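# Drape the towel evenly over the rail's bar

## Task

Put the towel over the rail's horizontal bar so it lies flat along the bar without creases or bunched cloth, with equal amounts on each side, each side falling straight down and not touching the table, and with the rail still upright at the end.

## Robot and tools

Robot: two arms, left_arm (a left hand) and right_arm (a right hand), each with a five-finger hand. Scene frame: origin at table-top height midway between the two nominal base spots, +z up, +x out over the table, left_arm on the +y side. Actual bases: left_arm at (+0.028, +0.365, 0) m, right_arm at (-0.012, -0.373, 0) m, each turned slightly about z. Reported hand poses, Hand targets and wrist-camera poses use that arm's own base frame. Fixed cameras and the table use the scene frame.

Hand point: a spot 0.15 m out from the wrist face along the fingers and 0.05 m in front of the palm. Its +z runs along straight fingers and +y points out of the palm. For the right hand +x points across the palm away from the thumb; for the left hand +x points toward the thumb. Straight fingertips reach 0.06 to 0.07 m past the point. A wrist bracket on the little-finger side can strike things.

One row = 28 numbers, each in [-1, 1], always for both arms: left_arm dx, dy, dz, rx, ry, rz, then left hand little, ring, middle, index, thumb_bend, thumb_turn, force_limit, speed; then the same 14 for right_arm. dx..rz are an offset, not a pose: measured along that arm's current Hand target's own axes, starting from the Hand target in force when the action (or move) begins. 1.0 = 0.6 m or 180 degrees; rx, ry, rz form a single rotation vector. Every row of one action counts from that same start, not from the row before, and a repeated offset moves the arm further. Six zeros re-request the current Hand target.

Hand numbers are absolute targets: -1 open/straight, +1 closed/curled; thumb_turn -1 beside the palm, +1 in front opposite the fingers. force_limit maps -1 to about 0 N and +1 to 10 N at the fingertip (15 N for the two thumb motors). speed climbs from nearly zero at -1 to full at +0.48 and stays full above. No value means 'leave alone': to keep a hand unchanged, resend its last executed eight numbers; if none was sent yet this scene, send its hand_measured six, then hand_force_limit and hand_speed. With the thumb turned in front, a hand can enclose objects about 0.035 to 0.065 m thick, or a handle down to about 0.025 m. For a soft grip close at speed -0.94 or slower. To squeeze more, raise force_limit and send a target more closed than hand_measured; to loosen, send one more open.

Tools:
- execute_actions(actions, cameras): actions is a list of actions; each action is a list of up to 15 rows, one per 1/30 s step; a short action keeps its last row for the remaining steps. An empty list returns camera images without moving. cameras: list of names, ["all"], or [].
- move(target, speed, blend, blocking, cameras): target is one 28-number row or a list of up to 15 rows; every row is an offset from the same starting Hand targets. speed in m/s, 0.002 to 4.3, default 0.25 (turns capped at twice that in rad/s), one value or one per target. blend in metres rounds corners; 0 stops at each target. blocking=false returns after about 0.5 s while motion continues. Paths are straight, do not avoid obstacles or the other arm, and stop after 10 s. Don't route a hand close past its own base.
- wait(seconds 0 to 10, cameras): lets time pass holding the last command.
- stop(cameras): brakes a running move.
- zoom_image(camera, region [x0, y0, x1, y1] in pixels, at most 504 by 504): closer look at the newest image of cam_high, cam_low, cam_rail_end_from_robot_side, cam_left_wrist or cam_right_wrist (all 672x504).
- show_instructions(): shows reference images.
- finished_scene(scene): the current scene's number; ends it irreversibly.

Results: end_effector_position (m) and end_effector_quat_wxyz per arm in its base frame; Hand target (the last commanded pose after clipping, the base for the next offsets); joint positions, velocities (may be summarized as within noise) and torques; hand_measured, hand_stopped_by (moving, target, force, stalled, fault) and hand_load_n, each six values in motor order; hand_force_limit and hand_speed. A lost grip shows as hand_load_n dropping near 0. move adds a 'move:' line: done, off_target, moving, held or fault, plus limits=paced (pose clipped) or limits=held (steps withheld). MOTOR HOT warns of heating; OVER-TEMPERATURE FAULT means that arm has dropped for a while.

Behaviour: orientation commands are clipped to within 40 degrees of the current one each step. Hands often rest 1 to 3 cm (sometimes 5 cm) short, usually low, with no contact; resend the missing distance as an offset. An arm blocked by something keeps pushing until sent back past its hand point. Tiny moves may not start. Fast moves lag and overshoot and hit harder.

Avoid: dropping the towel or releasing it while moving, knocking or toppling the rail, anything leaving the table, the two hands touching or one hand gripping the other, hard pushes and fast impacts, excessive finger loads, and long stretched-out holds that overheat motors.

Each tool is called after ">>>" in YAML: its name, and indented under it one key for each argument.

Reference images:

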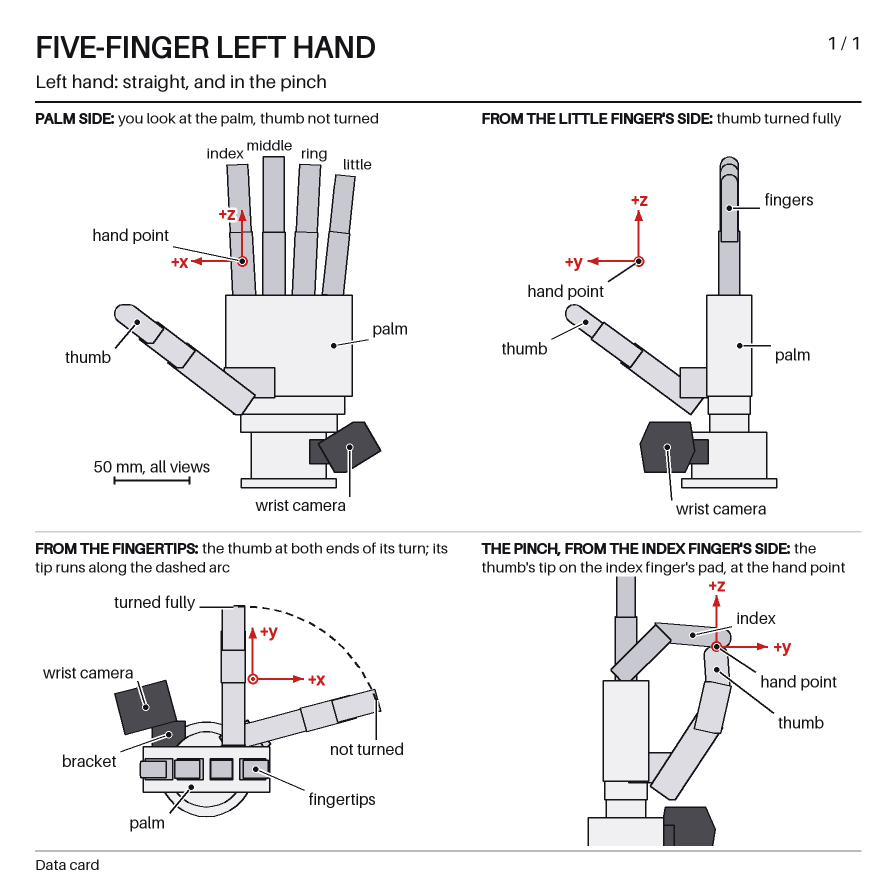

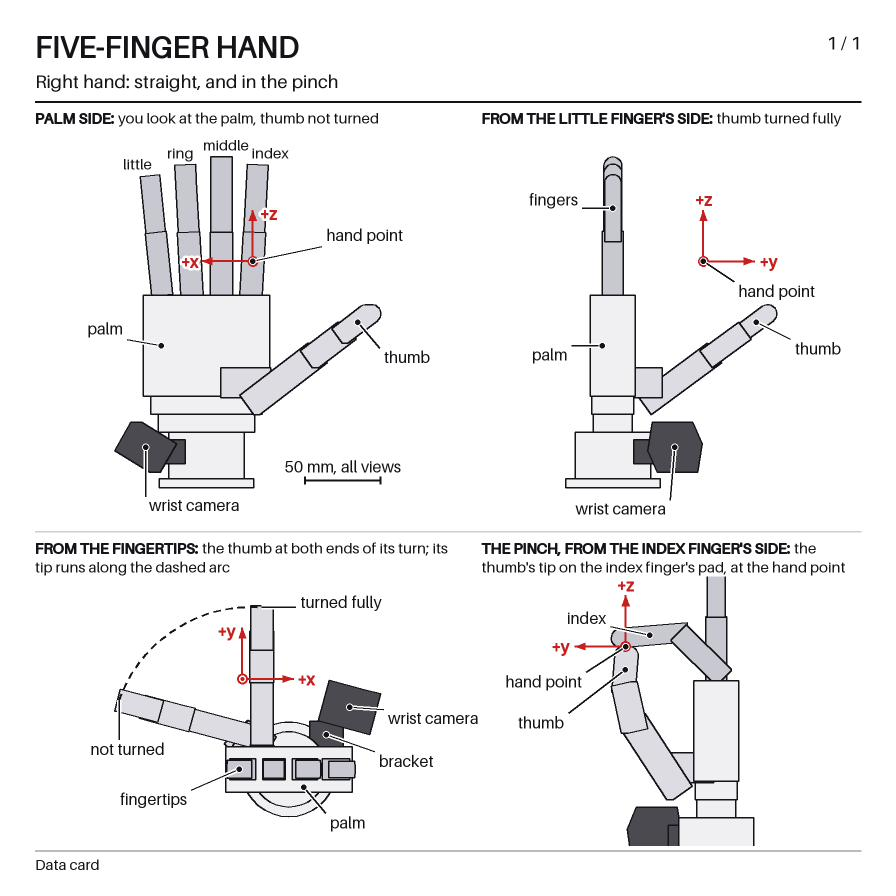

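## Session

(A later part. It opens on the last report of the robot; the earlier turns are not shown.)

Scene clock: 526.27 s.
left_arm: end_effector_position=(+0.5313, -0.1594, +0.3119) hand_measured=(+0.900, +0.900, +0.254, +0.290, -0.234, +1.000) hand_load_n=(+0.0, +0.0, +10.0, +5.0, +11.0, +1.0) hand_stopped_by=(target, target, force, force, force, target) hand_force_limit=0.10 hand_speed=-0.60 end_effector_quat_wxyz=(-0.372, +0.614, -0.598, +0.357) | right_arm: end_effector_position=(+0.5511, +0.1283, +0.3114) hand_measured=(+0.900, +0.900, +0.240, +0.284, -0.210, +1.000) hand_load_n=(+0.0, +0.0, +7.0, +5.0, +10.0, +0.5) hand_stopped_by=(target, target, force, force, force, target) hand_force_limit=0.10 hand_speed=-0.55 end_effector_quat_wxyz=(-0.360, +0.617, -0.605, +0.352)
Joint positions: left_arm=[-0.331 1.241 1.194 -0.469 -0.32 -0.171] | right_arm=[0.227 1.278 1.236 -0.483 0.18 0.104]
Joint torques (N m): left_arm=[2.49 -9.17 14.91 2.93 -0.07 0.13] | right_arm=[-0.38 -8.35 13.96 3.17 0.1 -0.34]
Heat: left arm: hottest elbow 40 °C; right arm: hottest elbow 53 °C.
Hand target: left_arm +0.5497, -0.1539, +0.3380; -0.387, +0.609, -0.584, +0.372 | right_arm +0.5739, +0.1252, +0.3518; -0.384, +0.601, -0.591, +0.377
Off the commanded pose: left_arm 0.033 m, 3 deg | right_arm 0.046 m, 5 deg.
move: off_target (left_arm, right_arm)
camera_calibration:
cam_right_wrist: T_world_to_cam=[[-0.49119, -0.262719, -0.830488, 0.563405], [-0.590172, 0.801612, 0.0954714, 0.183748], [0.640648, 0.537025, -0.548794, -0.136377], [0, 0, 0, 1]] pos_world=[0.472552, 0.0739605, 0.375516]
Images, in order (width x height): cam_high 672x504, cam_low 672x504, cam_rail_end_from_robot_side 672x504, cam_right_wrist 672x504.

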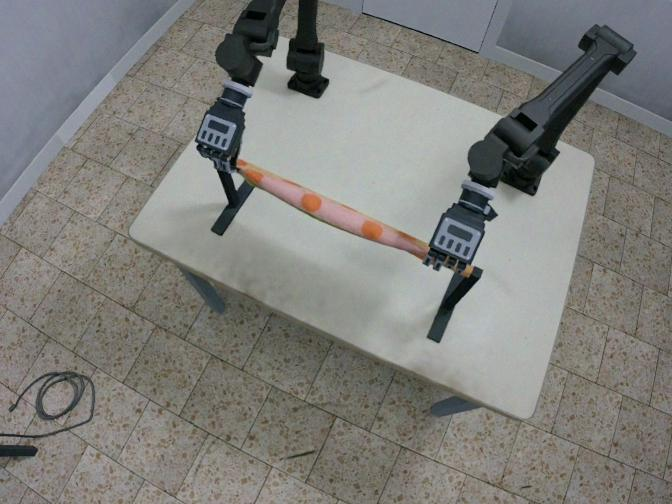

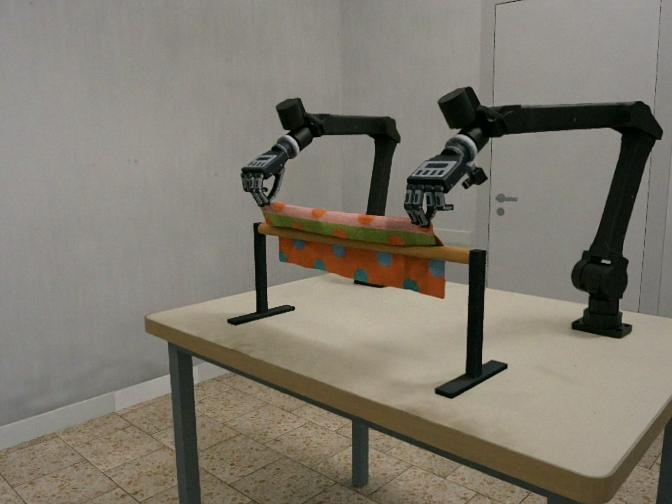

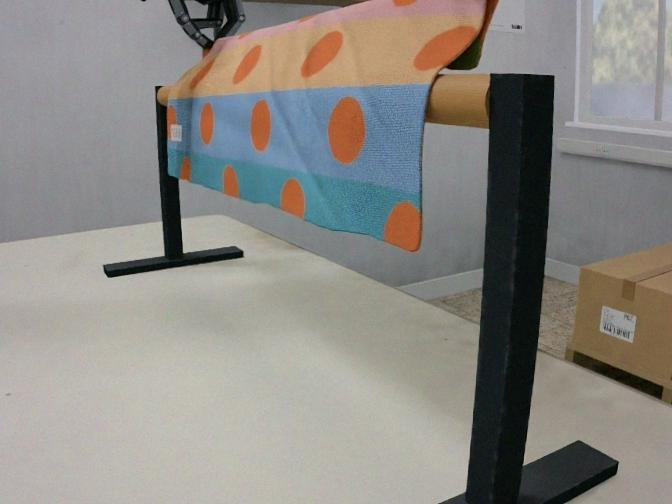

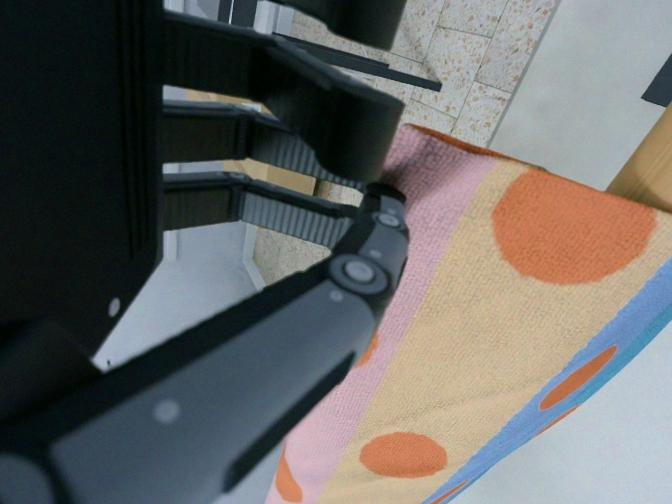

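>>> move:
  target: [0,0.0362,0.0408,0,0,0,0.9,0.9,0.35,0.35,0.1,1,0.1,-0.6,0,0.0383,0.0363,0,0,0,0.9,0.9,0.35,0.35,0.1,1,0.1,-0.55]
  speed: 0.06
  cameras: ["cam_rail_end_from_robot_side","cam_low","cam_high"]

>>> zoom_image:
  camera: "cam_low"
  region: [240, 170, 500, 320]

Scene clock: 533.23 s.
left_arm: end_effector_position=(+0.5534, -0.1605, +0.3082) hand_measured=(+0.900, +0.900, +0.254, +0.290, -0.234, +1.000) hand_load_n=(+0.0, +0.0, +9.5, +4.5, +10.5, +0.5) hand_stopped_by=(target, target, force, force, force, target) hand_force_limit=0.10 hand_speed=-0.60 end_effector_quat_wxyz=(-0.380, +0.609, -0.587, +0.373) | right_arm: end_effector_position=(+0.5720, +0.1293, +0.3089) hand_measured=(+0.900, +0.900, +0.240, +0.284, -0.210, +1.000) hand_load_n=(+0.0, +0.0, +6.5, +5.0, +10.0, +0.0) hand_stopped_by=(target, target, force, force, force, target) hand_force_limit=0.10 hand_speed=-0.55 end_effector_quat_wxyz=(-0.375, +0.607, -0.599, +0.364)
Joint positions: left_arm=[-0.318 1.28 1.194 -0.385 -0.311 -0.163] | right_arm=[0.22 1.312 1.236 -0.403 0.177 0.1]
Joint torques (N m): left_arm=[1.9 -9.29 11.02 2.92 -0.01 0.16] | right_arm=[-0.5 -8.7 10.24 3.26 0.03 -0.29]
Heat: left arm: hottest elbow 41 °C; right arm: hottest elbow 54 °C.
Hand target: left_arm +0.5626, -0.1534, +0.3080; -0.387, +0.609, -0.584, +0.372 | right_arm +0.5840, +0.1254, +0.3217; -0.384, +0.601, -0.591, +0.377
Off the commanded pose: left_arm 0.012 m, 1 deg | right_arm 0.018 m, 2 deg.
move: off_target (left_arm, right_arm)
Images, in order (width x height): cam_high 672x504, cam_low 672x504, cam_rail_end_from_robot_side 672x504.

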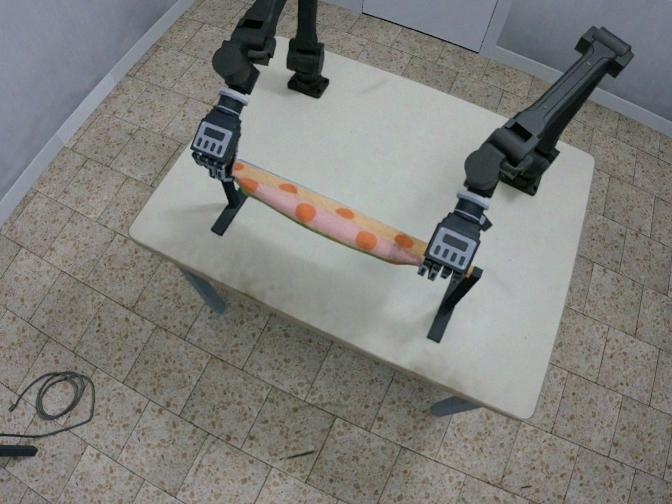

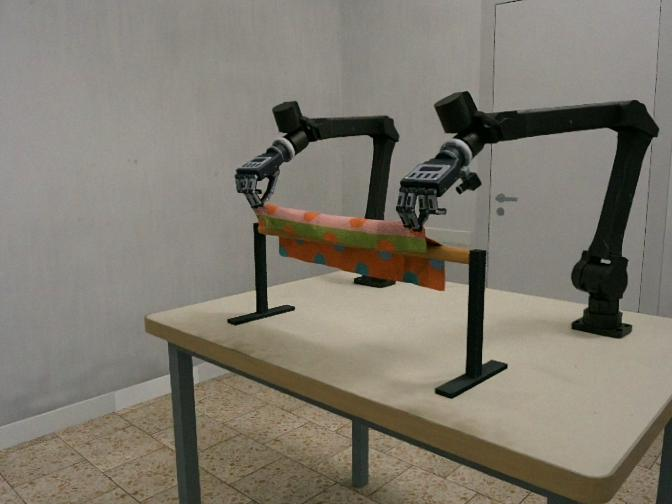

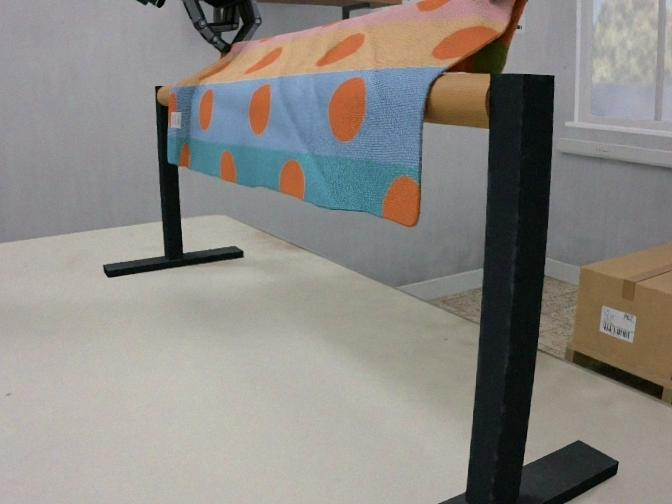

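Scaled by 1.938 from the camera's 672x504 image, which has a finer 960x720 frame.

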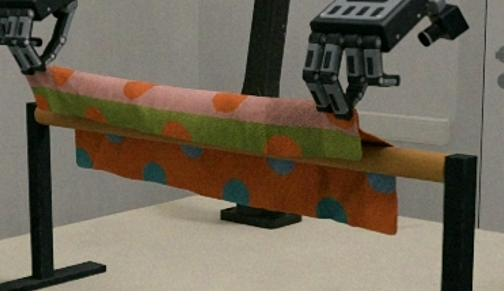

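>>> move:
  target:
    - [0,-0.0363,-0.0995,0,0,0,0.9,0.9,0.35,0.35,0.1,1,0.1,-0.6,0,-0.0328,-0.1072,0,0,0,0.9,0.9,0.35,0.35,0.1,1,0.1,-0.55]
    - [0,0.0075,-0.1935,0,0,0,0.9,0.9,0.35,0.35,0.1,1,0.1,-0.6,0,0.0108,-0.2008,0,0,0,0.9,0.9,0.35,0.35,0.1,1,0.1,-0.55]
  speed: 0.08
  blend: [0.02,0]
  cameras: ["cam_rail_end_from_robot_side","cam_low"]

Scene clock: 553.60 s.
left_arm: end_effector_position=(+0.4601, -0.1586, +0.3564) hand_measured=(+0.900, +0.900, +0.254, +0.290, -0.234, +1.000) hand_load_n=(+0.0, +0.0, +10.0, +4.5, +10.5, +1.0) hand_stopped_by=(target, target, force, force, force, target) hand_force_limit=0.10 hand_speed=-0.60 end_effector_quat_wxyz=(-0.387, +0.607, -0.583, +0.378) | right_arm: end_effector_position=(+0.4781, +0.1262, +0.3602) hand_measured=(+0.900, +0.900, +0.240, +0.284, -0.210, +1.000) hand_load_n=(+0.0, +0.0, +7.0, +5.0, +10.0, +0.5) hand_stopped_by=(target, target, force, force, force, target) hand_force_limit=0.10 hand_speed=-0.55 end_effector_quat_wxyz=(-0.381, +0.608, -0.589, +0.373)
Joint positions: left_arm=[-0.405 1.038 1.126 -0.554 -0.396 -0.2] | right_arm=[0.273 1.06 1.158 -0.557 0.221 0.103]
Joint torques (N m): left_arm=[0.62 -8.06 9.84 1.76 -0.51 0] | right_arm=[0.26 -7.47 8.02 1.88 0.55 -0.07]
Heat: left arm: hottest elbow 40 °C; right arm: hottest elbow 52 °C.
Hand target: left_arm +0.4556, -0.1578, +0.3531; -0.387, +0.609, -0.584, +0.372 | right_arm +0.4720, +0.1233, +0.3666; -0.384, +0.601, -0.591, +0.377
Off the commanded pose: left_arm 0.006 m, 1 deg | right_arm 0.009 m, 1 deg.
move: done
Images, in order (width x height): cam_low 672x504, cam_rail_end_from_robot_side 672x504.

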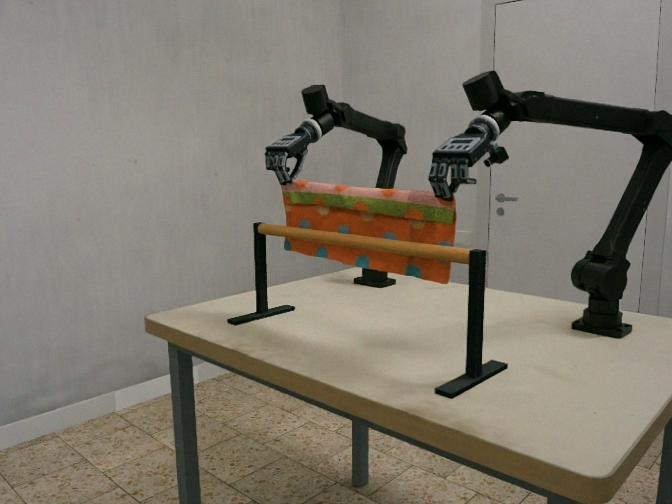

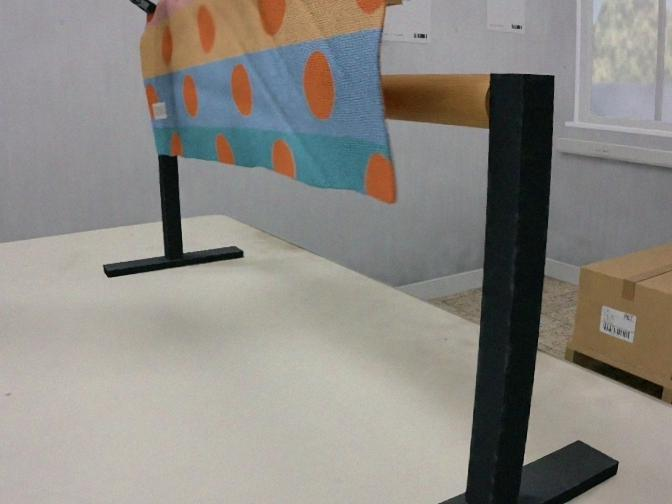

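>>> move:
  target: [0,0.0527,0.021,0,0,0,0.9,0.9,0.35,0.35,0.1,1,0.1,-0.6,0,0.0615,0.0178,0,0,0,0.9,0.9,0.35,0.35,0.1,1,0.1,-0.55]
  speed: 0.06
  cameras: []

Scene clock: 558.03 s.
left_arm: end_effector_position=(+0.4540, -0.1582, +0.3146) hand_measured=(+0.900, +0.900, +0.254, +0.290, -0.234, +1.000) hand_load_n=(+0.0, +0.0, +10.0, +5.0, +11.0, +1.0) hand_stopped_by=(target, target, force, force, force, target) hand_force_limit=0.10 hand_speed=-0.60 end_effector_quat_wxyz=(-0.381, +0.610, -0.590, +0.367) | right_arm: end_effector_position=(+0.4671, +0.1258, +0.3143) hand_measured=(+0.900, +0.900, +0.240, +0.284, -0.210, +1.000) hand_load_n=(+0.0, +0.0, +7.0, +5.0, +9.5, +0.5) hand_stopped_by=(target, target, force, force, force, target) hand_force_limit=0.10 hand_speed=-0.55 end_effector_quat_wxyz=(-0.370, +0.615, -0.593, +0.364)
Joint positions: left_arm=[-0.41 1.032 1.03 -0.496 -0.398 -0.204] | right_arm=[0.278 1.041 1.043 -0.495 0.224 0.108]
Joint torques (N m): left_arm=[0.62 -7.82 9.96 2.66 -0.54 -0.01] | right_arm=[0.26 -7.3 8.1 3.12 0.61 -0.1]
Heat: left arm: hottest elbow 39 °C; right arm: hottest elbow 51 °C.
Hand target: left_arm +0.4537, -0.1580, +0.3191; -0.387, +0.609, -0.584, +0.372 | right_arm +0.4661, +0.1232, +0.3285; -0.383, +0.601, -0.591, +0.377
Off the commanded pose: left_arm 0.005 m, 1 deg | right_arm 0.015 m, 3 deg.
move: off_target (right_arm)
No camera images: "cameras" was empty.

>>> move:
  target: [0,-0.0478,0.0236,0,0,0,0.9,0.9,0.35,0.35,0.1,1,0.1,-0.6,0,-0.0522,0.0253,0,0,0,0.9,0.9,0.35,0.35,0.1,1,0.1,-0.55]
  speed: 0.06
  cameras: []

Scene clock: 567.33 s.
left_arm: end_effector_position=(+0.4666, -0.1624, +0.3176) hand_measured=(+0.900, +0.900, +0.254, +0.290, -0.234, +1.000) hand_load_n=(+0.0, +0.0, +10.0, +5.0, +11.0, +1.0) hand_stopped_by=(target, target, force, force, force, target) hand_force_limit=0.10 hand_speed=-0.60 end_effector_quat_wxyz=(-0.377, +0.610, -0.592, +0.368) | right_arm: end_effector_position=(+0.4778, +0.1259, +0.3155) hand_measured=(+0.900, +0.900, +0.240, +0.284, -0.210, +1.000) hand_load_n=(+0.0, +0.0, +7.5, +5.0, +10.0, +0.5) hand_stopped_by=(target, target, force, force, force, target) hand_force_limit=0.10 hand_speed=-0.55 end_effector_quat_wxyz=(-0.368, +0.615, -0.596, +0.363)
Joint positions: left_arm=[-0.401 1.069 1.065 -0.496 -0.382 -0.204] | right_arm=[0.271 1.072 1.071 -0.497 0.219 0.108]
Joint torques (N m): left_arm=[2.84 -6.89 14.71 1.69 -0.07 0.18] | right_arm=[-0.67 -5.13 13.91 1.81 0.12 -0.18]
Heat: left arm: hottest elbow 38 °C; right arm: hottest elbow 49 °C.
Hand target: left_arm +0.4786, -0.1568, +0.3391; -0.387, +0.609, -0.584, +0.372 | right_arm +0.4931, +0.1237, +0.3506; -0.383, +0.601, -0.591, +0.377
Off the commanded pose: left_arm 0.025 m, 2 deg | right_arm 0.038 m, 3 deg.
move: off_target (left_arm, right_arm)
No camera images: "cameras" was empty.

>>> move:
  target: [0,-0.0117,0.0055,0,0,0,0.9,0.9,0.35,0.35,0.1,1,0.1,-0.6,0,-0.0185,0.008,0,0,0,0.9,0.9,0.35,0.35,0.1,1,0.1,-0.55]
  speed: 0.06
  cameras: ["cam_low","cam_rail_end_from_robot_side"]

>>> zoom_image:
  camera: "cam_low"
  region: [240, 170, 500, 320]

Scene clock: 571.60 s.
left_arm: end_effector_position=(+0.4729, -0.1625, +0.3225) hand_measured=(+0.900, +0.900, +0.254, +0.290, -0.234, +1.000) hand_load_n=(+0.0, +0.5, +10.0, +5.0, +11.0, +0.5) hand_stopped_by=(target, target, force, force, force, target) hand_force_limit=0.10 hand_speed=-0.60 end_effector_quat_wxyz=(-0.377, +0.610, -0.591, +0.368) | right_arm: end_effector_position=(+0.4867, +0.1264, +0.3234) hand_measured=(+0.900, +0.900, +0.240, +0.284, -0.210, +1.000) hand_load_n=(+0.0, +0.0, +7.0, +5.5, +9.5, +0.5) hand_stopped_by=(target, target, force, force, force, target) hand_force_limit=0.10 hand_speed=-0.55 end_effector_quat_wxyz=(-0.368, +0.614, -0.597, +0.362)
Joint positions: left_arm=[-0.394 1.085 1.087 -0.501 -0.376 -0.201] | right_arm=[0.265 1.096 1.108 -0.51 0.214 0.108]
Joint torques (N m): left_arm=[2.61 -6.42 14.93 1.72 -0.11 0.2] | right_arm=[-0.44 -5.48 14.08 1.87 0.11 -0.21]
Heat: left arm: hottest elbow 39 °C; right arm: hottest elbow 49 °C.
Hand target: left_arm +0.4846, -0.1568, +0.3441; -0.387, +0.609, -0.584, +0.372 | right_arm +0.5021, +0.1239, +0.3586; -0.384, +0.601, -0.591, +0.377
Off the commanded pose: left_arm 0.025 m, 2 deg | right_arm 0.039 m, 3 deg.
move: off_target (left_arm, right_arm)
Images, in order (width x height): cam_low 672x504, cam_rail_end_from_robot_side 672x504.

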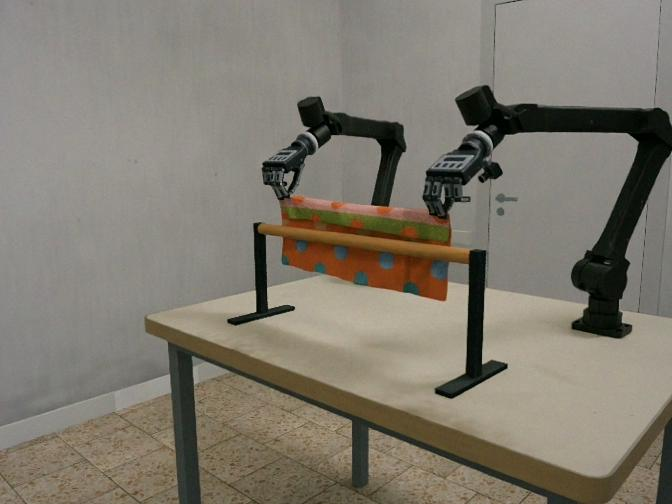

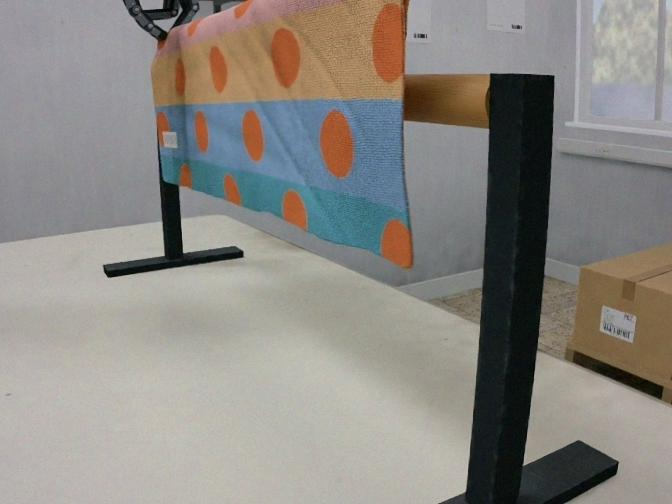

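Scaled by 1.938 from the camera's 672x504 image, which has a finer 960x720 frame.

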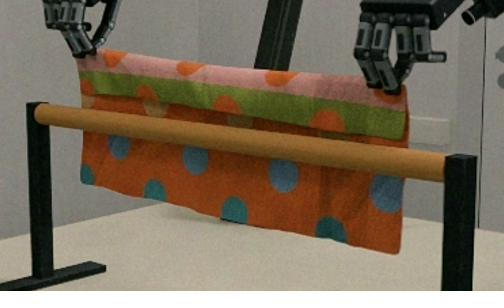

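>>> move:
  target: [0,-0.0143,0.0503,0,0,0,0.9,0.9,0.35,0.35,0.1,1,0.1,-0.6,0,-0.0173,0.049,0,0,0,0.9,0.9,0.35,0.35,0.1,1,0.1,-0.55]
  speed: 0.06
  cameras: ["cam_low","cam_rail_end_from_robot_side","cam_high"]

>>> zoom_image:
  camera: "cam_low"
  region: [240, 170, 500, 320]

Scene clock: 583.13 s.
left_arm: end_effector_position=(+0.4979, -0.1603, +0.3126) hand_measured=(+0.900, +0.900, +0.254, +0.290, -0.234, +1.000) hand_load_n=(+0.0, +0.5, +10.0, +5.0, +11.0, +0.5) hand_stopped_by=(target, target, force, force, force, target) hand_force_limit=0.10 hand_speed=-0.60 end_effector_quat_wxyz=(-0.372, +0.613, -0.598, +0.358) | right_arm: end_effector_position=(+0.5114, +0.1268, +0.3155) hand_measured=(+0.900, +0.900, +0.240, +0.284, -0.210, +1.000) hand_load_n=(+0.0, +0.0, +7.0, +5.0, +9.5, +0.5) hand_stopped_by=(target, target, force, force, force, target) hand_force_limit=0.10 hand_speed=-0.55 end_effector_quat_wxyz=(-0.359, +0.618, -0.603, +0.354)
Joint positions: left_arm=[-0.363 1.158 1.129 -0.491 -0.347 -0.186] | right_arm=[0.247 1.173 1.159 -0.51 0.198 0.108]
Joint torques (N m): left_arm=[2.78 -7.53 14.9 2.89 -0.12 0.23] | right_arm=[-0.73 -6.71 13.97 3.12 0.12 -0.28]
Heat: left arm: hottest elbow 40 °C; right arm: hottest elbow 53 °C.
Hand target: left_arm +0.5155, -0.1554, +0.3391; -0.387, +0.609, -0.584, +0.372 | right_arm +0.5332, +0.1243, +0.3558; -0.384, +0.601, -0.591, +0.377
Off the commanded pose: left_arm 0.032 m, 3 deg | right_arm 0.046 m, 4 deg.
move: off_target (left_arm, right_arm)
Images, in order (width x height): cam_high 672x504, cam_low 672x504, cam_rail_end_from_robot_side 672x504.

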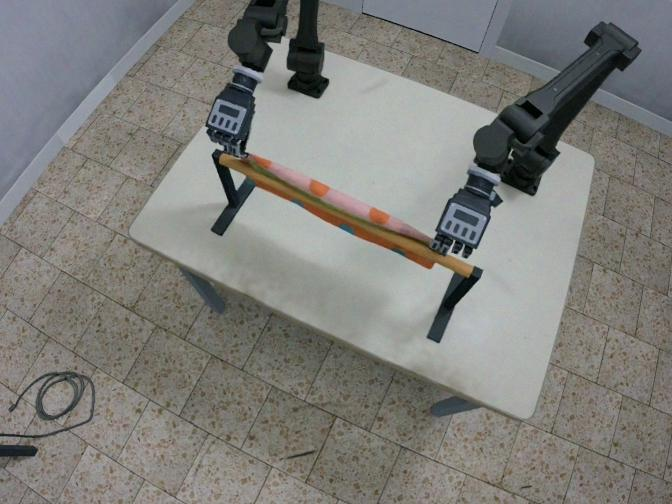

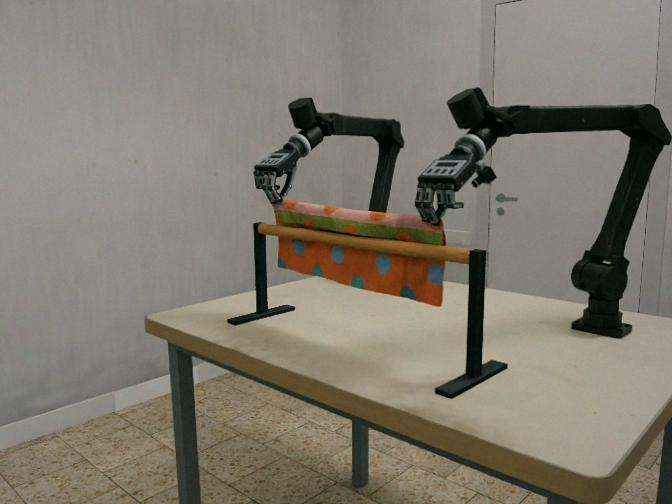

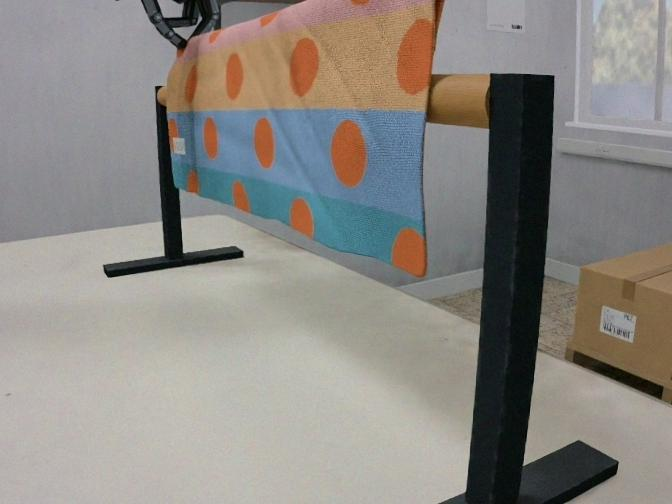

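Scaled by 1.938 from the camera's 672x504 image, which has a finer 960x720 frame.

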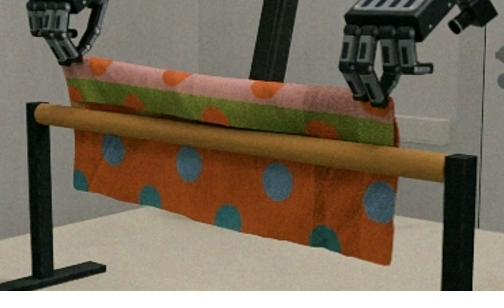

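>>> zoom_image:
  camera: "cam_low"
  region: [265, 190, 455, 265]

>>> zoom_image:
  camera: "cam_high"
  region: [205, 130, 325, 250]

>>> zoom_image:
  camera: "cam_high"
  region: [325, 170, 475, 300]

Scaled by 2.653 from the camera's 672x504 image, which has a finer 960x720 frame.

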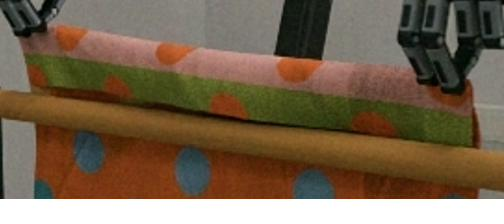

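Scaled by 4.200 from the camera's 672x504 image, which has a finer 960x720 frame.

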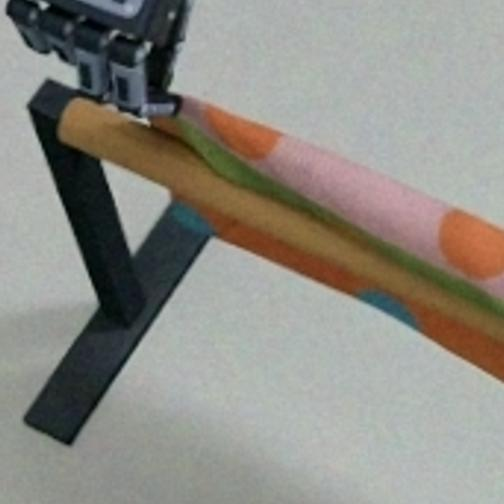

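Scaled by 3.360 from the camera's 672x504 image, which has a finer 960x720 frame.

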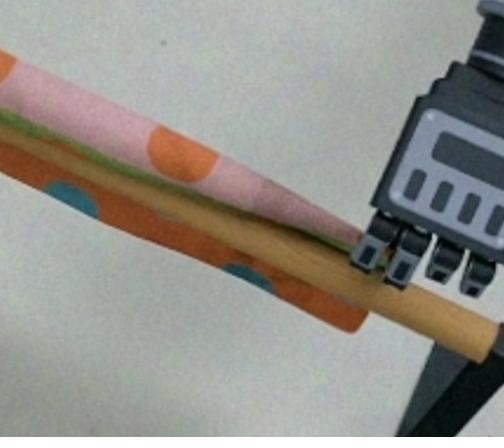

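>>> move:
  target: [0,-0.0242,-0.0113,0,0,0,0.9,0.9,0.35,0.35,0.1,1,0.1,-0.6,0,-0.0211,-0.0099,0,0,0,0.9,0.9,0.35,0.35,0.1,1,0.1,-0.55]
  speed: 0.06
  cameras: ["cam_low","cam_rail_end_from_robot_side","cam_high"]

>>> zoom_image:
  camera: "cam_low"
  region: [265, 190, 455, 265]

>>> zoom_image:
  camera: "cam_high"
  region: [205, 130, 475, 300]

Scene clock: 595.13 s.
left_arm: end_effector_position=(+0.5037, -0.1613, +0.3343) hand_measured=(+0.900, +0.900, +0.254, +0.290, -0.234, +1.000) hand_load_n=(+0.0, +0.5, +10.0, +5.0, +10.5, +0.5) hand_stopped_by=(target, target, force, force, force, target) hand_force_limit=0.10 hand_speed=-0.60 end_effector_quat_wxyz=(-0.378, +0.610, -0.591, +0.368) | right_arm: end_effector_position=(+0.5182, +0.1275, +0.3357) hand_measured=(+0.900, +0.900, +0.240, +0.284, -0.210, +1.000) hand_load_n=(+0.0, +0.5, +7.0, +5.5, +9.5, +0.5) hand_stopped_by=(target, target, force, force, force, target) hand_force_limit=0.10 hand_speed=-0.55 end_effector_quat_wxyz=(-0.370, +0.611, -0.600, +0.361)
Joint positions: left_arm=[-0.361 1.16 1.173 -0.504 -0.347 -0.183] | right_arm=[0.245 1.178 1.2 -0.517 0.198 0.108]
Joint velocities: left_arm=[-0.005 -0.044 0.002 0.007 -0.051 -0.007] | right_arm=[within noise]
Joint torques (N m): left_arm=[2.08 -7.53 14.82 1.69 -0.05 0.16] | right_arm=[-0.67 -6.53 13.94 1.96 0.11 -0.29]
Heat: left arm: hottest elbow 41 °C; right arm: hottest elbow 54 °C.
Hand target: left_arm +0.5155, -0.1554, +0.3550; -0.387, +0.609, -0.584, +0.372 | right_arm +0.5332, +0.1243, +0.3697; -0.384, +0.601, -0.591, +0.377
Off the commanded pose: left_arm 0.025 m, 2 deg | right_arm 0.037 m, 3 deg.
move: off_target (left_arm, right_arm)
Images, in order (width x height): cam_high 672x504, cam_low 672x504, cam_rail_end_from_robot_side 672x504.

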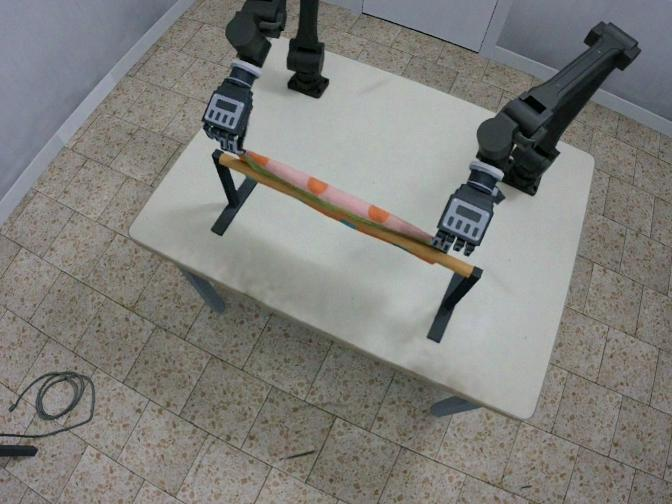

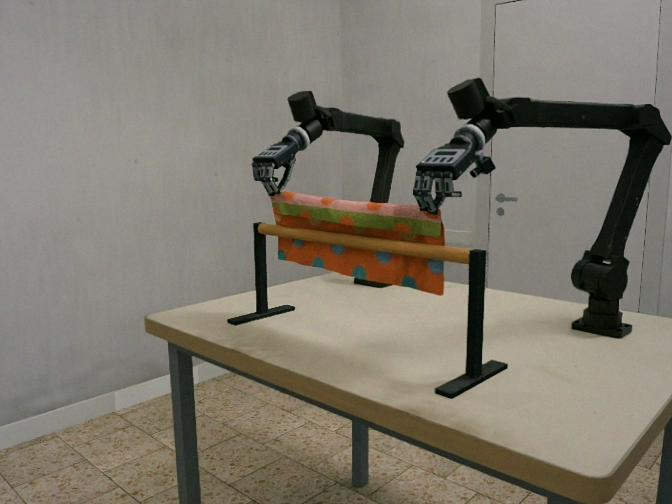

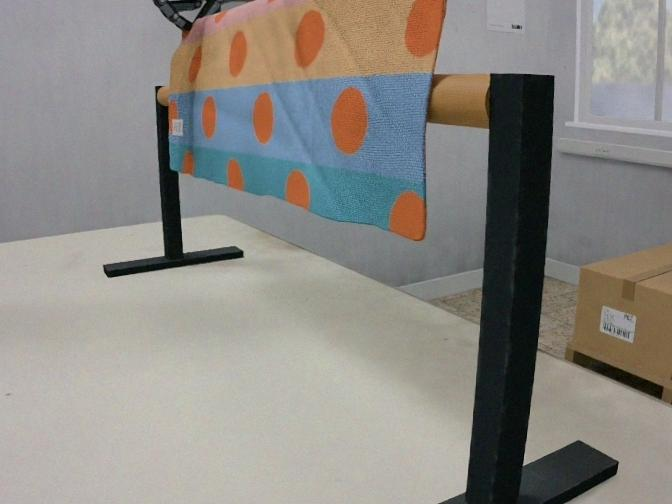

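Scaled by 2.653 from the camera's 672x504 image, which has a finer 960x720 frame.

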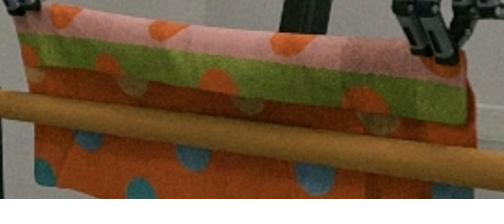

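Scaled by 1.867 from the camera's 672x504 image, which has a finer 960x720 frame.

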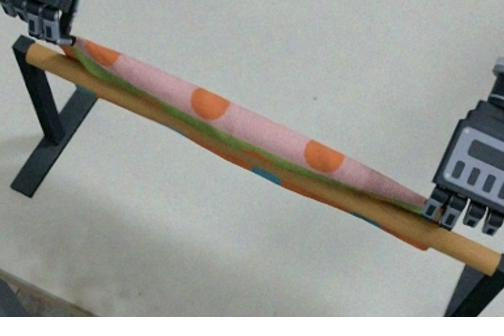

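>>> move:
  target: [0,0.0515,0.0277,0,0,0,0.9,0.9,0.35,0.35,0.1,1,0.1,-0.6,0,0.0613,0.034,0,0,0,0.9,0.9,0.35,0.35,0.1,1,0.1,-0.55]
  speed: 0.05
  cameras: ["cam_low","cam_rail_end_from_robot_side","cam_high"]

>>> zoom_image:
  camera: "cam_low"
  region: [265, 190, 455, 265]

>>> zoom_image:
  camera: "cam_high"
  region: [205, 130, 475, 300]

Scene clock: 601.57 s.
left_arm: end_effector_position=(+0.5107, -0.1620, +0.3246) hand_measured=(+0.900, +0.900, +0.254, +0.290, -0.234, +1.000) hand_load_n=(+0.0, +0.0, +10.0, +5.0, +10.5, +0.5) hand_stopped_by=(target, target, force, force, force, target) hand_force_limit=0.10 hand_speed=-0.60 end_effector_quat_wxyz=(-0.382, +0.608, -0.586, +0.376) | right_arm: end_effector_position=(+0.5295, +0.1287, +0.3290) hand_measured=(+0.900, +0.900, +0.240, +0.284, -0.210, +1.000) hand_load_n=(+0.0, +0.0, +6.5, +5.0, +10.0, +0.0) hand_stopped_by=(target, target, force, force, force, target) hand_force_limit=0.10 hand_speed=-0.55 end_effector_quat_wxyz=(-0.383, +0.602, -0.595, +0.370)
Joint positions: left_arm=[-0.357 1.169 1.141 -0.442 -0.347 -0.181] | right_arm=[0.242 1.19 1.17 -0.438 0.197 0.108]
Joint torques (N m): left_arm=[2.2 -8.35 10.24 3.06 -0.04 0.14] | right_arm=[-0.38 -7.12 8.29 3.23 0.03 -0.29]
Heat: left arm: hottest elbow 42 °C; right arm: hottest elbow 53 °C.
Hand target: left_arm +0.5175, -0.1554, +0.3200; -0.387, +0.609, -0.584, +0.372 | right_arm +0.5361, +0.1245, +0.3277; -0.384, +0.601, -0.591, +0.377
Off the commanded pose: left_arm 0.011 m, 1 deg | right_arm 0.008 m, 1 deg.
move: off_target (left_arm)
Images, in order (width x height): cam_high 672x504, cam_low 672x504, cam_rail_end_from_robot_side 672x504.

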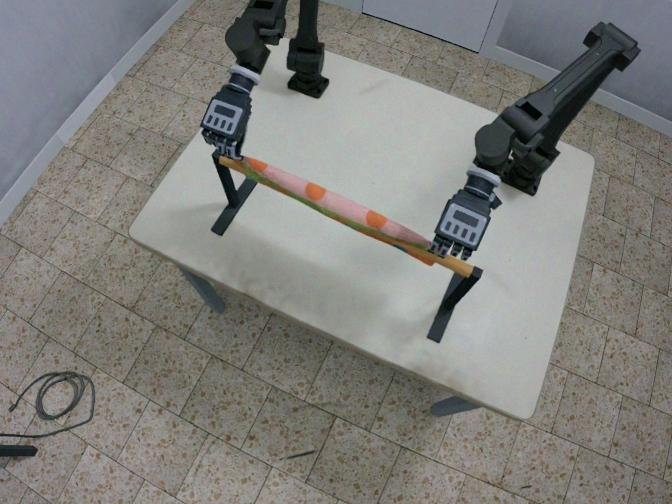

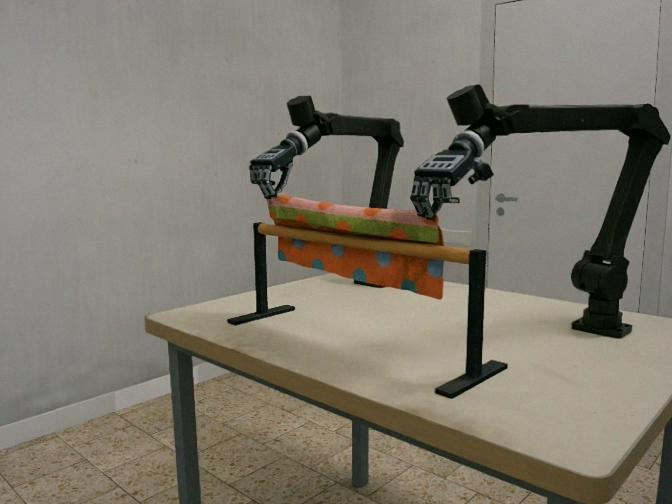

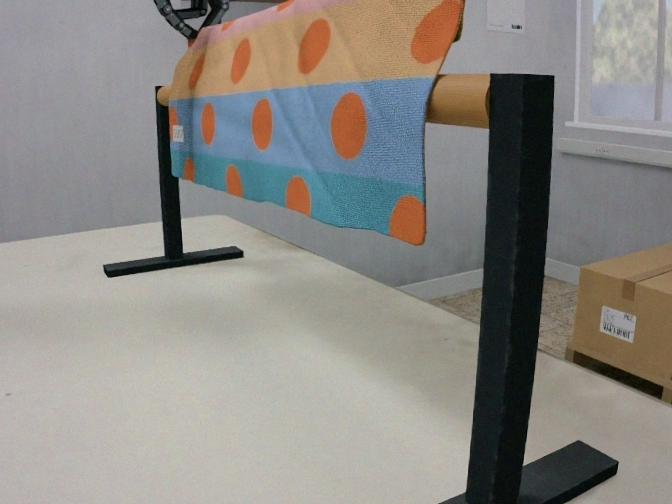

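Scaled by 2.653 from the camera's 672x504 image, which has a finer 960x720 frame.

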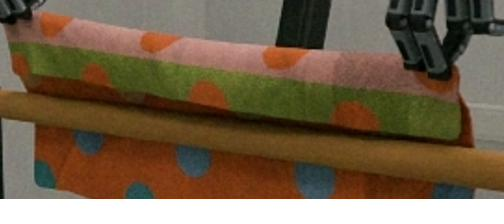

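Scaled by 1.867 from the camera's 672x504 image, which has a finer 960x720 frame.

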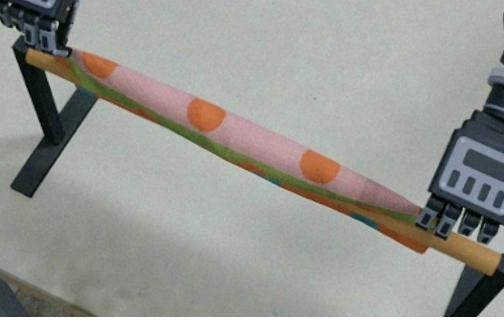

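>>> move:
  target: [0,0.0166,-0.0869,0,0,0,0.9,0.9,0.35,0.35,0.1,1,0.1,-0.6,0,0.0265,-0.0924,0,0,0,0.9,0.9,0.35,0.35,0.1,1,0.1,-0.55]
  speed: 0.06
  cameras: []

Scene clock: 611.93 s.
left_arm: end_effector_position=(+0.4707, -0.1580, +0.3354) hand_measured=(+0.900, +0.900, +0.254, +0.290, -0.234, +1.000) hand_load_n=(+0.0, +0.0, +10.0, +5.0, +11.0, +0.5) hand_stopped_by=(target, target, force, force, force, target) hand_force_limit=0.10 hand_speed=-0.60 end_effector_quat_wxyz=(-0.387, +0.607, -0.583, +0.377) | right_arm: end_effector_position=(+0.4853, +0.1267, +0.3293) hand_measured=(+0.900, +0.900, +0.240, +0.284, -0.210, +1.000) hand_load_n=(+0.0, +0.0, +7.0, +5.5, +10.0, +0.5) hand_stopped_by=(target, target, force, force, force, target) hand_force_limit=0.10 hand_speed=-0.55 end_effector_quat_wxyz=(-0.381, +0.606, -0.591, +0.371)
Joint positions: left_arm=[-0.392 1.061 1.087 -0.492 -0.385 -0.192] | right_arm=[0.267 1.075 1.087 -0.473 0.216 0.108]
Joint torques (N m): left_arm=[0.67 -8.41 9.84 1.73 -0.48 -0.03] | right_arm=[0.38 -8 8.06 1.84 0.54 -0.14]
Heat: left arm: hottest elbow 40 °C; right arm: hottest elbow 51 °C.
Hand target: left_arm +0.4661, -0.1574, +0.3332; -0.387, +0.609, -0.584, +0.372 | right_arm +0.4791, +0.1235, +0.3366; -0.384, +0.601, -0.591, +0.377
Off the commanded pose: left_arm 0.005 m, 1 deg | right_arm 0.010 m, 1 deg.
move: done
No camera images: "cameras" was empty.

>>> move:
  target:
    - [0,0.0211,0.0099,0,0,0,0.9,0.9,0.35,0.35,0.1,1,0.1,-0.6,0,0.0106,0.0049,0,0,0,0.9,0.9,0.35,0.35,0.1,1,0.1,-0.55]
  speed: 0.05
  cameras: []

Scene clock: 620.87 s.
left_arm: end_effector_position=(+0.4663, -0.1572, +0.3156) hand_measured=(+0.900, +0.900, +0.254, +0.290, -0.234, +1.000) hand_load_n=(+0.0, +0.0, +10.0, +5.0, +10.5, +1.0) hand_stopped_by=(target, target, force, force, force, target) hand_force_limit=0.10 hand_speed=-0.60 end_effector_quat_wxyz=(-0.382, +0.610, -0.589, +0.367) | right_arm: end_effector_position=(+0.4818, +0.1265, +0.3174) hand_measured=(+0.900, +0.900, +0.240, +0.284, -0.210, +1.000) hand_load_n=(+0.0, +0.0, +7.0, +5.0, +10.0, +0.5) hand_stopped_by=(target, target, force, force, force, target) hand_force_limit=0.10 hand_speed=-0.55 end_effector_quat_wxyz=(-0.374, +0.611, -0.594, +0.366)
Joint positions: left_arm=[-0.394 1.061 1.05 -0.482 -0.385 -0.196] | right_arm=[0.269 1.075 1.068 -0.473 0.216 0.108]
Joint torques (N m): left_arm=[0.79 -7.94 9.94 2.73 -0.49 0.02] | right_arm=[0.56 -8.18 8.1 2.71 0.53 -0.14]
Heat: left arm: hottest elbow 40 °C; right arm: hottest elbow 49 °C.
Hand target: left_arm +0.4662, -0.1575, +0.3192; -0.387, +0.609, -0.584, +0.372 | right_arm +0.4791, +0.1235, +0.3296; -0.384, +0.601, -0.591, +0.377
Off the commanded pose: left_arm 0.004 m, 1 deg | right_arm 0.013 m, 2 deg.
move: off_target (right_arm)
No camera images: "cameras" was empty.

>>> move:
  target: [0,-0.0562,0.0178,0,0,0,0.9,0.9,0.35,0.35,0.1,1,0.1,-0.6,0,-0.0607,0.0197,0,0,0,0.9,0.9,0.35,0.35,0.1,1,0.1,-0.55]
  speed: 0.05
  cameras: []

Scene clock: 625.30 s.
left_arm: end_effector_position=(+0.4785, -0.1622, +0.3238) hand_measured=(+0.900, +0.900, +0.254, +0.290, -0.234, +1.000) hand_load_n=(+0.5, +0.0, +10.0, +5.0, +10.5, +0.5) hand_stopped_by=(target, target, force, force, force, target) hand_force_limit=0.10 hand_speed=-0.60 end_effector_quat_wxyz=(-0.378, +0.610, -0.592, +0.368) | right_arm: end_effector_position=(+0.4899, +0.1264, +0.3233) hand_measured=(+0.900, +0.900, +0.240, +0.284, -0.210, +1.000) hand_load_n=(+0.0, +0.0, +7.0, +5.0, +10.0, +0.5) hand_stopped_by=(target, target, force, force, force, target) hand_force_limit=0.10 hand_speed=-0.55 end_effector_quat_wxyz=(-0.369, +0.614, -0.597, +0.362)
Joint positions: left_arm=[-0.388 1.098 1.1 -0.499 -0.371 -0.196] | right_arm=[0.263 1.104 1.112 -0.505 0.212 0.108]
Joint torques (N m): left_arm=[2.37 -6.48 14.86 1.69 -0.11 0.19] | right_arm=[-0.56 -5.6 13.97 1.95 0.11 -0.22]
Heat: left arm: hottest elbow 40 °C; right arm: hottest elbow 49 °C.
Hand target: left_arm +0.4900, -0.1564, +0.3452; -0.387, +0.609, -0.584, +0.372 | right_arm +0.5052, +0.1240, +0.3578; -0.384, +0.601, -0.591, +0.377
Off the commanded pose: left_arm 0.025 m, 2 deg | right_arm 0.038 m, 3 deg.
move: off_target (left_arm, right_arm)
No camera images: "cameras" was empty.

>>> move:
  target: [0,-0.021,0.0333,0,0,0,0.9,0.9,0.35,0.35,0.1,1,0.1,-0.6,0,-0.0228,0.0372,0,0,0,0.9,0.9,0.35,0.35,0.1,1,0.1,-0.55]
  speed: 0.05
  cameras: ["cam_low","cam_high","cam_rail_end_from_robot_side"]

>>> zoom_image:
  camera: "cam_low"
  region: [265, 190, 455, 265]

>>> zoom_image:
  camera: "cam_high"
  region: [205, 130, 475, 300]

Scene clock: 630.87 s.
left_arm: end_effector_position=(+0.4992, -0.1610, +0.3246) hand_measured=(+0.900, +0.900, +0.254, +0.290, -0.234, +1.000) hand_load_n=(+0.0, +0.0, +10.0, +5.0, +11.0, +0.5) hand_stopped_by=(target, target, force, force, force, target) hand_force_limit=0.10 hand_speed=-0.60 end_effector_quat_wxyz=(-0.375, +0.612, -0.594, +0.363) | right_arm: end_effector_position=(+0.5135, +0.1273, +0.3240) hand_measured=(+0.900, +0.900, +0.240, +0.284, -0.210, +1.000) hand_load_n=(+0.0, +0.0, +7.0, +5.0, +10.0, +0.5) hand_stopped_by=(target, target, force, force, force, target) hand_force_limit=0.10 hand_speed=-0.55 end_effector_quat_wxyz=(-0.366, +0.614, -0.601, +0.358)
Joint positions: left_arm=[-0.364 1.154 1.149 -0.499 -0.35 -0.185] | right_arm=[0.248 1.17 1.169 -0.505 0.199 0.108]
Joint torques (N m): left_arm=[2.2 -7.77 14.78 2.17 -0.09 0.17] | right_arm=[-0.56 -6.71 13.93 2.29 0.09 -0.28]
Heat: left arm: hottest elbow 40 °C; right arm: hottest elbow 50 °C.
Hand target: left_arm +0.5134, -0.1555, +0.3482; -0.387, +0.609, -0.584, +0.372 | right_arm +0.5312, +0.1245, +0.3607; -0.384, +0.601, -0.591, +0.377
Off the commanded pose: left_arm 0.028 m, 2 deg | right_arm 0.041 m, 3 deg.
move: off_target (left_arm, right_arm)
Images, in order (width x height): cam_high 672x504, cam_low 672x504, cam_rail_end_from_robot_side 672x504.

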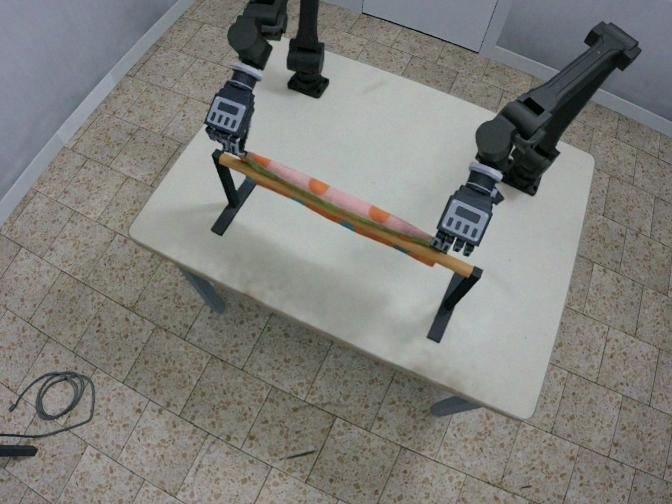

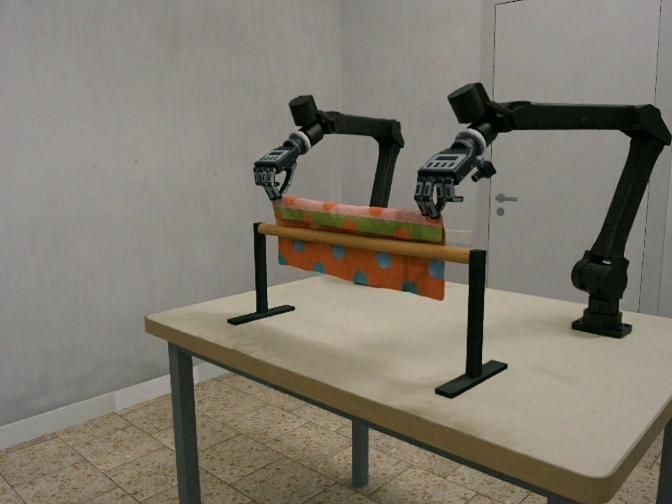

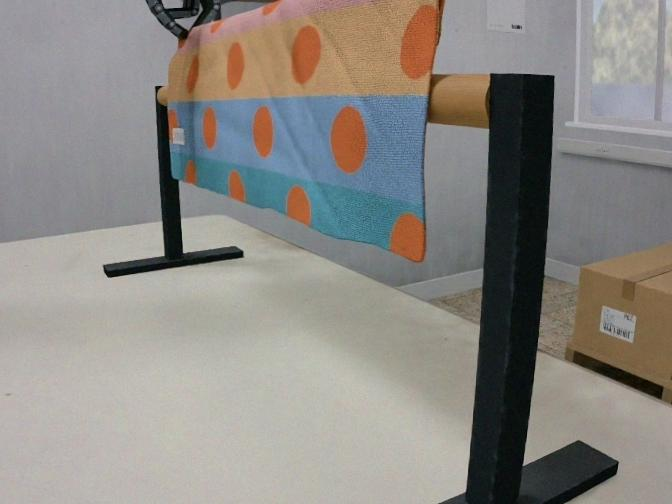

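Scaled by 2.653 from the camera's 672x504 image, which has a finer 960x720 frame.

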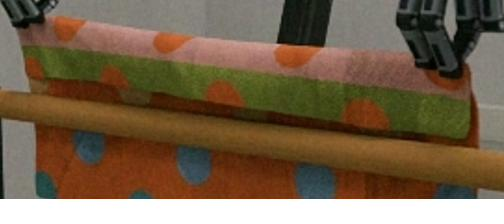

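Scaled by 1.867 from the camera's 672x504 image, which has a finer 960x720 frame.

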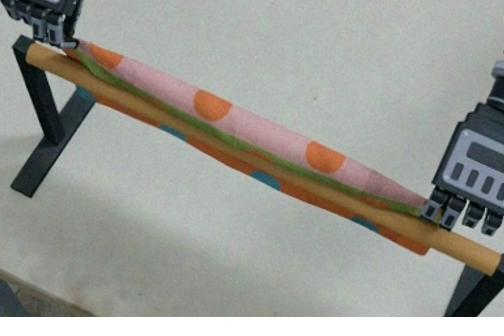

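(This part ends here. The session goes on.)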